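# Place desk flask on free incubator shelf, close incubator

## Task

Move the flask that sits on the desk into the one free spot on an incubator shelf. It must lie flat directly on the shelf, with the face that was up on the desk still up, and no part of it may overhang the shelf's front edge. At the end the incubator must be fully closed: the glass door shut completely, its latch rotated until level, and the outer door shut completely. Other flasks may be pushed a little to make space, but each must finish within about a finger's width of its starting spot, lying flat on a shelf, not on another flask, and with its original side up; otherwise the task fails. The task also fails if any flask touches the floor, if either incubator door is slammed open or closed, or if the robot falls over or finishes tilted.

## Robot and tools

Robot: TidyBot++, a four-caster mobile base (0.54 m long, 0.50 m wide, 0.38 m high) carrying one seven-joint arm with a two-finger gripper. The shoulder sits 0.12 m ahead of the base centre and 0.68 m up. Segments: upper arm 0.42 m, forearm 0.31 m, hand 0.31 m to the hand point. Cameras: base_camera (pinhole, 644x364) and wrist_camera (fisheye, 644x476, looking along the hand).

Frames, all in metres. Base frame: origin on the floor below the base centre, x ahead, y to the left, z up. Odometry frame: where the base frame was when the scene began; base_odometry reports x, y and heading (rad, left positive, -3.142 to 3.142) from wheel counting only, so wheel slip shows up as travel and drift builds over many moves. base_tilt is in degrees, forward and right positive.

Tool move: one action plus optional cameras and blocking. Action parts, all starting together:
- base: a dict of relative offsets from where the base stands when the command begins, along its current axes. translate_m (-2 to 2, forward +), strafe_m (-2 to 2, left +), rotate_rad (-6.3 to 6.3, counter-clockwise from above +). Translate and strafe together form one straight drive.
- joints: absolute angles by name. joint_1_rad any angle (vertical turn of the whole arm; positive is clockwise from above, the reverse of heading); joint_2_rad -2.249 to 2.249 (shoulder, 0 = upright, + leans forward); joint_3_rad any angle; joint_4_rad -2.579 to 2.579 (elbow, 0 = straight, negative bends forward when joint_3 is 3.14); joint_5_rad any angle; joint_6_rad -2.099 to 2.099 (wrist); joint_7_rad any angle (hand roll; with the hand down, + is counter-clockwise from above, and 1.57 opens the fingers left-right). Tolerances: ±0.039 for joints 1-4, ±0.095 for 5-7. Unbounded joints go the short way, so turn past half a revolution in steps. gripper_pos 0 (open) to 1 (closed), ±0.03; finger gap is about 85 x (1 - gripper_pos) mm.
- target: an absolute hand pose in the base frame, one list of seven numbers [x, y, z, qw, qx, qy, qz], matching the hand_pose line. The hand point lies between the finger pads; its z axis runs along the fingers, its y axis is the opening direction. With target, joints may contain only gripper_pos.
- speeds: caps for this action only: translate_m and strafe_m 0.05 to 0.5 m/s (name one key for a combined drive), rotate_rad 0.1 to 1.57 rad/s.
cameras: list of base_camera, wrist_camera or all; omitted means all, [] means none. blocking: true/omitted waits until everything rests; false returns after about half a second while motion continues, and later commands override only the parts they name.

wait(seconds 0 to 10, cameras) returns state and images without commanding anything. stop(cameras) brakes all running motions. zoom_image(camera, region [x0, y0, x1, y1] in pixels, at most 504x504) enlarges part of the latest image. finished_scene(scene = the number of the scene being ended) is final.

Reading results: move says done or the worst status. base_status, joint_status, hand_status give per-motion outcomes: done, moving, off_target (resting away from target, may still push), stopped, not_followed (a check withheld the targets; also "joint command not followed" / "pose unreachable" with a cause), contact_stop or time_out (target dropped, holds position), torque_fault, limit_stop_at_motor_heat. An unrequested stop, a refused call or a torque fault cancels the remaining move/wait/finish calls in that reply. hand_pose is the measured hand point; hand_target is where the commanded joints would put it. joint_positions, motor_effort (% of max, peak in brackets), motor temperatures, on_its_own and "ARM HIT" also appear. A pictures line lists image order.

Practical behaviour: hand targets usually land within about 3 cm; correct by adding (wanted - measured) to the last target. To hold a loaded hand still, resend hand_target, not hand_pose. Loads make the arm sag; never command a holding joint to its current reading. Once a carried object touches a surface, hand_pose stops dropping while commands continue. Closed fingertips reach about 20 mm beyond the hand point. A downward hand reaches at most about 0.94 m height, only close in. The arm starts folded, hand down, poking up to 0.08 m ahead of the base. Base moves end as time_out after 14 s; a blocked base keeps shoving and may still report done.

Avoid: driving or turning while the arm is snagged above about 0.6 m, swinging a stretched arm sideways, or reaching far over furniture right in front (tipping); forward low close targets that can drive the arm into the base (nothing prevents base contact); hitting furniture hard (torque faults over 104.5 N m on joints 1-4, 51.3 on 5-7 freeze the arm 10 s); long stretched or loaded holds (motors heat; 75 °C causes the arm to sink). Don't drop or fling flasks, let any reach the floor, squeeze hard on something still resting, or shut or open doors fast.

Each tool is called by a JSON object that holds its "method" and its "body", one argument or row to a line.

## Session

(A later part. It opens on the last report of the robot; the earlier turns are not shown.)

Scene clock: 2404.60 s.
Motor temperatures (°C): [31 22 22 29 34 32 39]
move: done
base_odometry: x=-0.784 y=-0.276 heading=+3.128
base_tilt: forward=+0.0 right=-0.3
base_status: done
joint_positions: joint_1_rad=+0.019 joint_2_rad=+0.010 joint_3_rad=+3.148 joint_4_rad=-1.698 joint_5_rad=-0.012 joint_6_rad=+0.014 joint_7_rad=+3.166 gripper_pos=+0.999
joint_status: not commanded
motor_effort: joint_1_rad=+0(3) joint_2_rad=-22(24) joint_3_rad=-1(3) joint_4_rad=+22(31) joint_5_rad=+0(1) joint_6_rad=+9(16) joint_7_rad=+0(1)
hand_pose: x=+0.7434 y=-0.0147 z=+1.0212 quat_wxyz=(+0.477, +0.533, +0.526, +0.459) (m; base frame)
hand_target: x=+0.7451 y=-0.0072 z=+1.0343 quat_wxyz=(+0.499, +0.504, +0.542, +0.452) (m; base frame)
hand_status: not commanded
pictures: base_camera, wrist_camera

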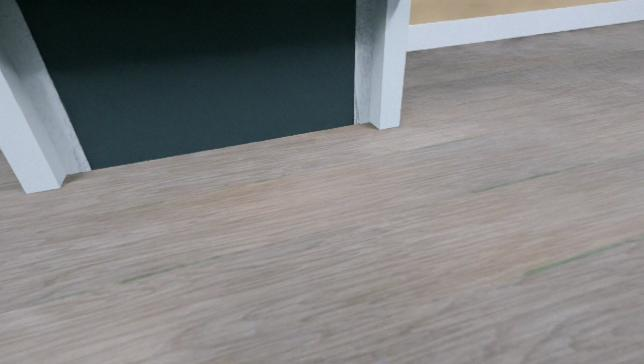

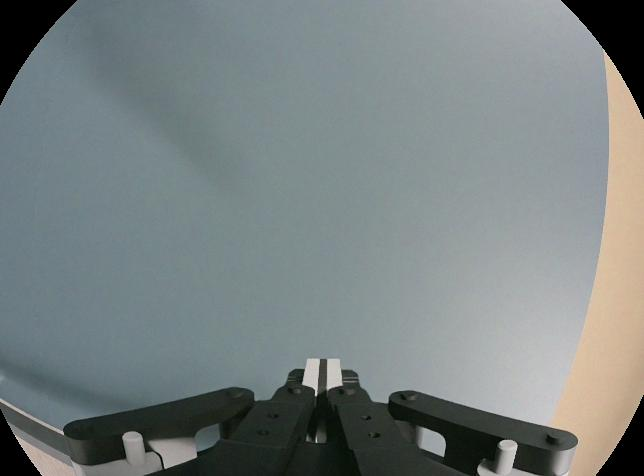

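{"method": "move", "body": {
  "base": {"translate_m":-0.4},
  "joints": {"joint_7_rad":1.64}
}}

{"method": "move", "body": {
  "base": {"rotate_rad":-0.6}
}}

Scene clock: 2414.73 s.
Motor temperatures (°C): [31 22 22 29 34 31 39]
move: done
base_odometry: x=-0.384 y=-0.282 heading=+3.128
base_tilt: forward=+0.1 right=-0.3
base_status: done
joint_positions: joint_1_rad=+0.019 joint_2_rad=+0.008 joint_3_rad=+3.148 joint_4_rad=-1.698 joint_5_rad=-0.012 joint_6_rad=+0.014 joint_7_rad=+1.713 gripper_pos=+0.999
joint_status: all done
motor_effort: joint_1_rad=-1(1) joint_2_rad=-22(25) joint_3_rad=+0(2) joint_4_rad=+22(23) joint_5_rad=+0(1) joint_6_rad=+9(9) joint_7_rad=+0(1)
hand_pose: x=+0.7429 y=-0.0147 z=+1.0222 quat_wxyz=(+0.051, +0.748, +0.039, +0.661) (m; base frame)
hand_target: x=+0.7451 y=-0.0072 z=+1.0343 quat_wxyz=(+0.024, +0.739, +0.016, +0.673) (m; base frame)
hand_status: not commanded
pictures: base_camera, wrist_camera

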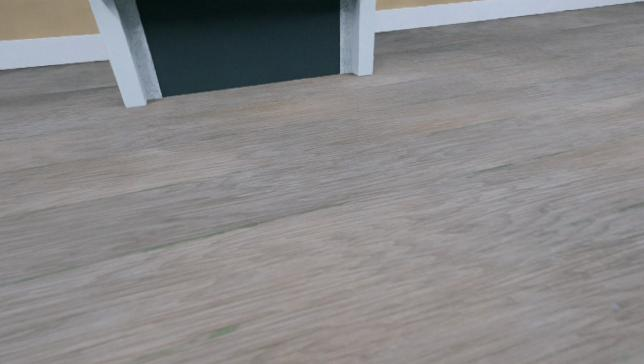

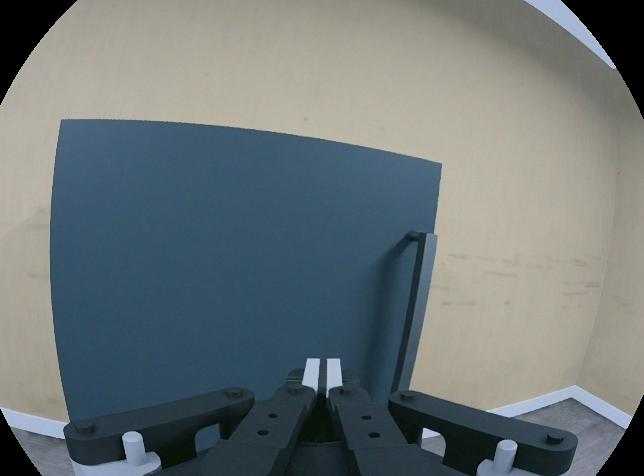

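Scene clock: 2416.43 s.
Motor temperatures (°C): [31 22 22 29 34 31 39]
move: done
base_odometry: x=-0.384 y=-0.282 heading=+2.528
base_tilt: forward=+0.1 right=-0.3
base_status: done
joint_positions: joint_1_rad=+0.017 joint_2_rad=+0.008 joint_3_rad=+3.151 joint_4_rad=-1.698 joint_5_rad=-0.012 joint_6_rad=+0.014 joint_7_rad=+1.713 gripper_pos=+0.999
joint_status: not commanded
motor_effort: joint_1_rad=+0(3) joint_2_rad=-22(24) joint_3_rad=-1(4) joint_4_rad=+22(23) joint_5_rad=+0(1) joint_6_rad=+9(9) joint_7_rad=+0(1)
hand_pose: x=+0.7429 y=-0.0146 z=+1.0222 quat_wxyz=(+0.051, +0.748, +0.039, +0.661) (m; base frame)
hand_target: x=+0.7451 y=-0.0072 z=+1.0343 quat_wxyz=(+0.024, +0.739, +0.016, +0.673) (m; base frame)
hand_status: not commanded
pictures: base_camera, wrist_camera

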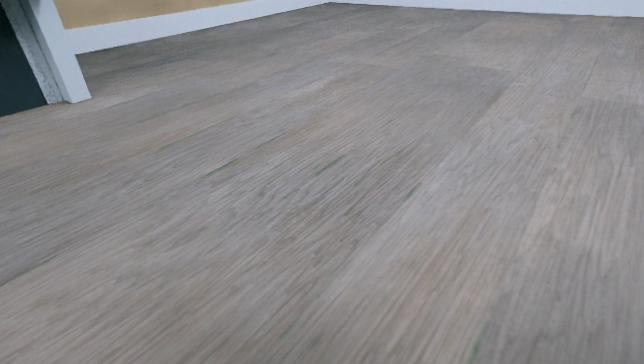

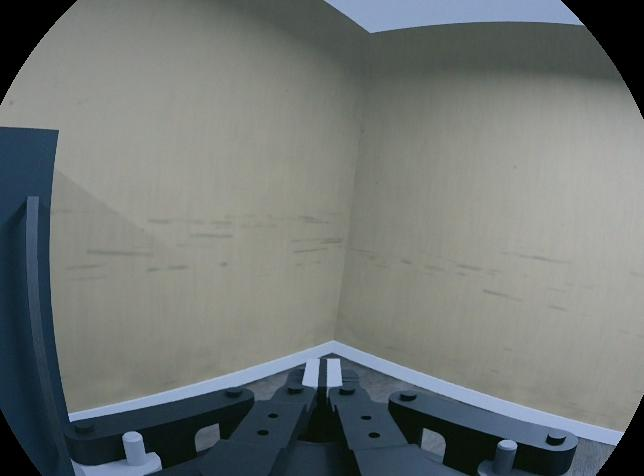

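{"method": "move", "body": {
  "base": {"translate_m":1.317,"strafe_m":-0.63},
  "cameras": []
}}

{"method": "move", "body": {
  "base": {"rotate_rad":1.83}
}}

Scene clock: 2434.40 s.
Motor temperatures (°C): [31 22 22 29 34 31 39]
move: done
base_odometry: x=-1.098 y=+0.992 heading=+2.527
base_tilt: forward=+0.0 right=-0.3
base_status: done
joint_positions: joint_1_rad=+0.016 joint_2_rad=+0.014 joint_3_rad=+3.151 joint_4_rad=-1.698 joint_5_rad=-0.012 joint_6_rad=+0.014 joint_7_rad=+1.713 gripper_pos=+0.999
joint_status: not commanded
motor_effort: joint_1_rad=-1(2) joint_2_rad=-22(25) joint_3_rad=-1(3) joint_4_rad=+22(23) joint_5_rad=+0(1) joint_6_rad=+9(10) joint_7_rad=+0(1)
hand_pose: x=+0.7448 y=-0.0143 z=+1.0189 quat_wxyz=(+0.051, +0.750, +0.039, +0.659) (m; base frame)
hand_target: x=+0.7451 y=-0.0072 z=+1.0343 quat_wxyz=(+0.024, +0.739, +0.016, +0.673) (m; base frame)
hand_status: not commanded
pictures: none
No camera images: "cameras" was empty.

Scene clock: 2436.90 s.
Motor temperatures (°C): [31 22 22 29 34 31 39]
move: done
base_odometry: x=-1.098 y=+0.992 heading=-1.926
base_tilt: forward=+0.1 right=-0.3
base_status: done
joint_positions: joint_1_rad=+0.007 joint_2_rad=+0.017 joint_3_rad=+3.148 joint_4_rad=-1.698 joint_5_rad=-0.012 joint_6_rad=+0.014 joint_7_rad=+1.713 gripper_pos=+0.999
joint_status: not commanded
motor_effort: joint_1_rad=-1(4) joint_2_rad=-22(26) joint_3_rad=+0(4) joint_4_rad=+22(23) joint_5_rad=+0(1) joint_6_rad=+9(9) joint_7_rad=+1(1)
hand_pose: x=+0.7459 y=-0.0075 z=+1.0170 quat_wxyz=(+0.047, +0.750, +0.043, +0.658) (m; base frame)
hand_target: x=+0.7451 y=-0.0072 z=+1.0343 quat_wxyz=(+0.024, +0.739, +0.016, +0.673) (m; base frame)
hand_status: not commanded
pictures: base_camera, wrist_camera

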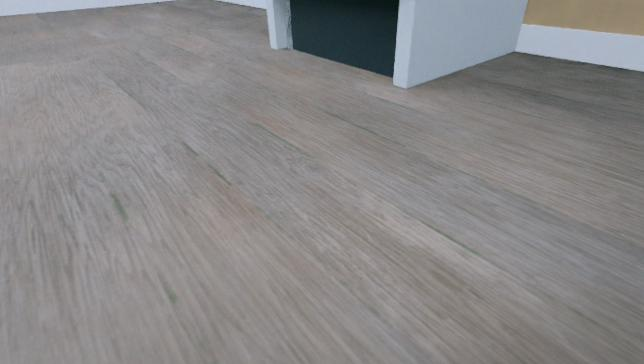

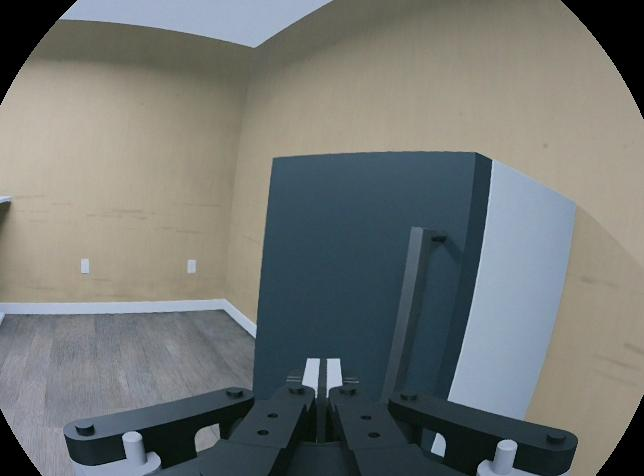

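{"method": "zoom_image", "body": {
  "camera": "wrist_camera",
  "region": [400, 130, 600, 330]
}}

{"method": "zoom_image", "body": {
  "camera": "wrist_camera",
  "region": [440, 140, 520, 220]
}}

Scaled by 2.520.

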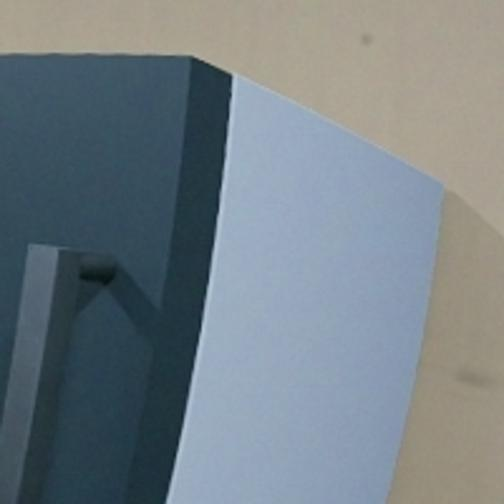

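Scaled by 6.300.

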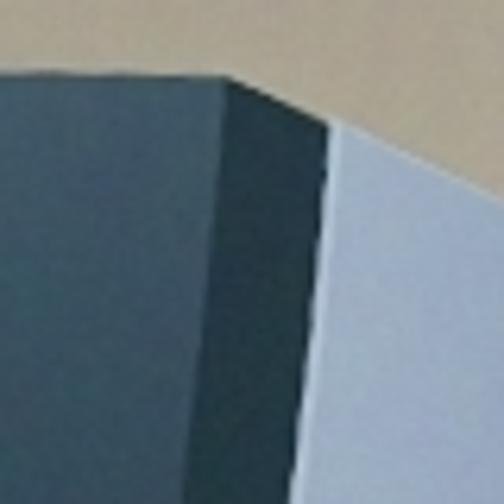

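{"method": "move", "body": {
  "base": {"translate_m":0.127,"strafe_m":-0.857},
  "cameras": []
}}

{"method": "move", "body": {
  "base": {"rotate_rad":0.5}
}}

Scene clock: 2459.33 s.
Motor temperatures (°C): [31 22 22 29 34 31 39]
move: done
base_odometry: x=-1.945 y=+1.171 heading=-1.925
base_tilt: forward=+0.0 right=-0.3
base_status: done
joint_positions: joint_1_rad=+0.009 joint_2_rad=+0.017 joint_3_rad=+3.148 joint_4_rad=-1.698 joint_5_rad=-0.012 joint_6_rad=+0.014 joint_7_rad=+1.713 gripper_pos=+0.999
joint_status: not commanded
motor_effort: joint_1_rad=+0(2) joint_2_rad=-22(23) joint_3_rad=-1(4) joint_4_rad=+21(23) joint_5_rad=+0(1) joint_6_rad=+9(9) joint_7_rad=+0(1)
hand_pose: x=+0.7459 y=-0.0083 z=+1.0170 quat_wxyz=(+0.048, +0.750, +0.043, +0.658) (m; base frame)
hand_target: x=+0.7451 y=-0.0072 z=+1.0343 quat_wxyz=(+0.024, +0.739, +0.016, +0.673) (m; base frame)
hand_status: not commanded
pictures: none
No camera images: "cameras" was empty.

Scene clock: 2460.93 s.
Motor temperatures (°C): [31 22 22 29 34 31 39]
move: done
base_odometry: x=-1.946 y=+1.171 heading=-1.425
base_tilt: forward=+0.0 right=-0.2
base_status: done
joint_positions: joint_1_rad=+0.003 joint_2_rad=+0.017 joint_3_rad=+3.141 joint_4_rad=-1.698 joint_5_rad=-0.012 joint_6_rad=+0.014 joint_7_rad=+1.713 gripper_pos=+0.999
joint_status: not commanded
motor_effort: joint_1_rad=+0(4) joint_2_rad=-22(24) joint_3_rad=-1(4) joint_4_rad=+22(23) joint_5_rad=+0(1) joint_6_rad=+9(9) joint_7_rad=+1(1)
hand_pose: x=+0.7459 y=-0.0003 z=+1.0170 quat_wxyz=(+0.044, +0.750, +0.048, +0.658) (m; base frame)
hand_target: x=+0.7451 y=-0.0072 z=+1.0343 quat_wxyz=(+0.024, +0.739, +0.016, +0.673) (m; base frame)
hand_status: not commanded
pictures: base_camera, wrist_camera

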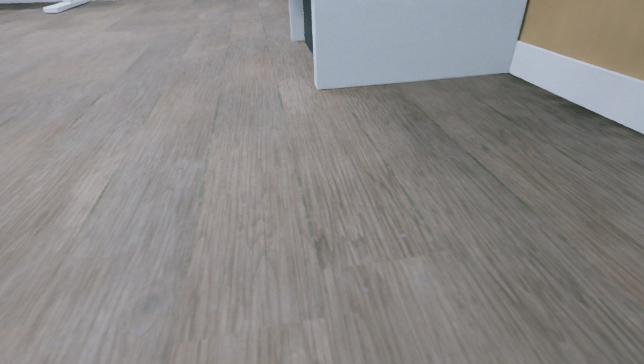

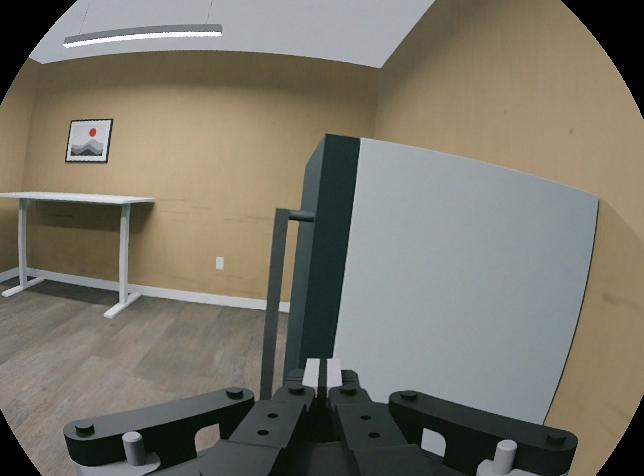

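{"method": "zoom_image", "body": {
  "camera": "wrist_camera",
  "region": [290, 120, 390, 220]
}}

{"method": "zoom_image", "body": {
  "camera": "wrist_camera",
  "region": [290, 260, 390, 360]
}}

Scaled by 5.040.

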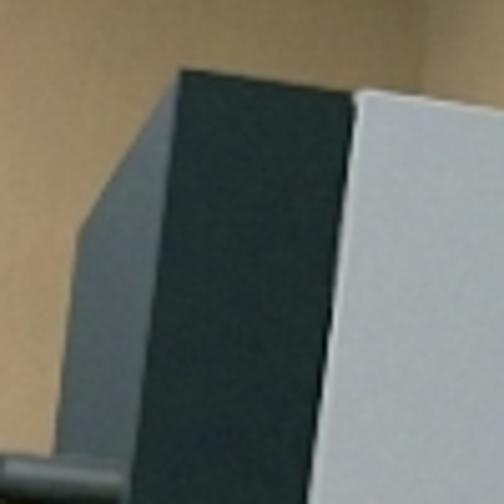

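Scaled by 5.040.

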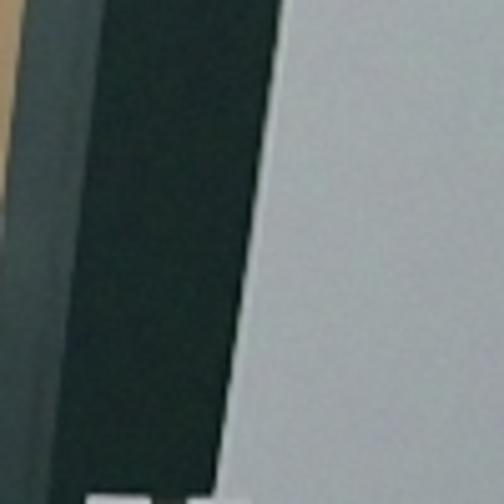

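No gap; the door is shut flush.

{"method": "finished_scene", "body": {
  "scene": 2
}}

The scene is finished: the task was done.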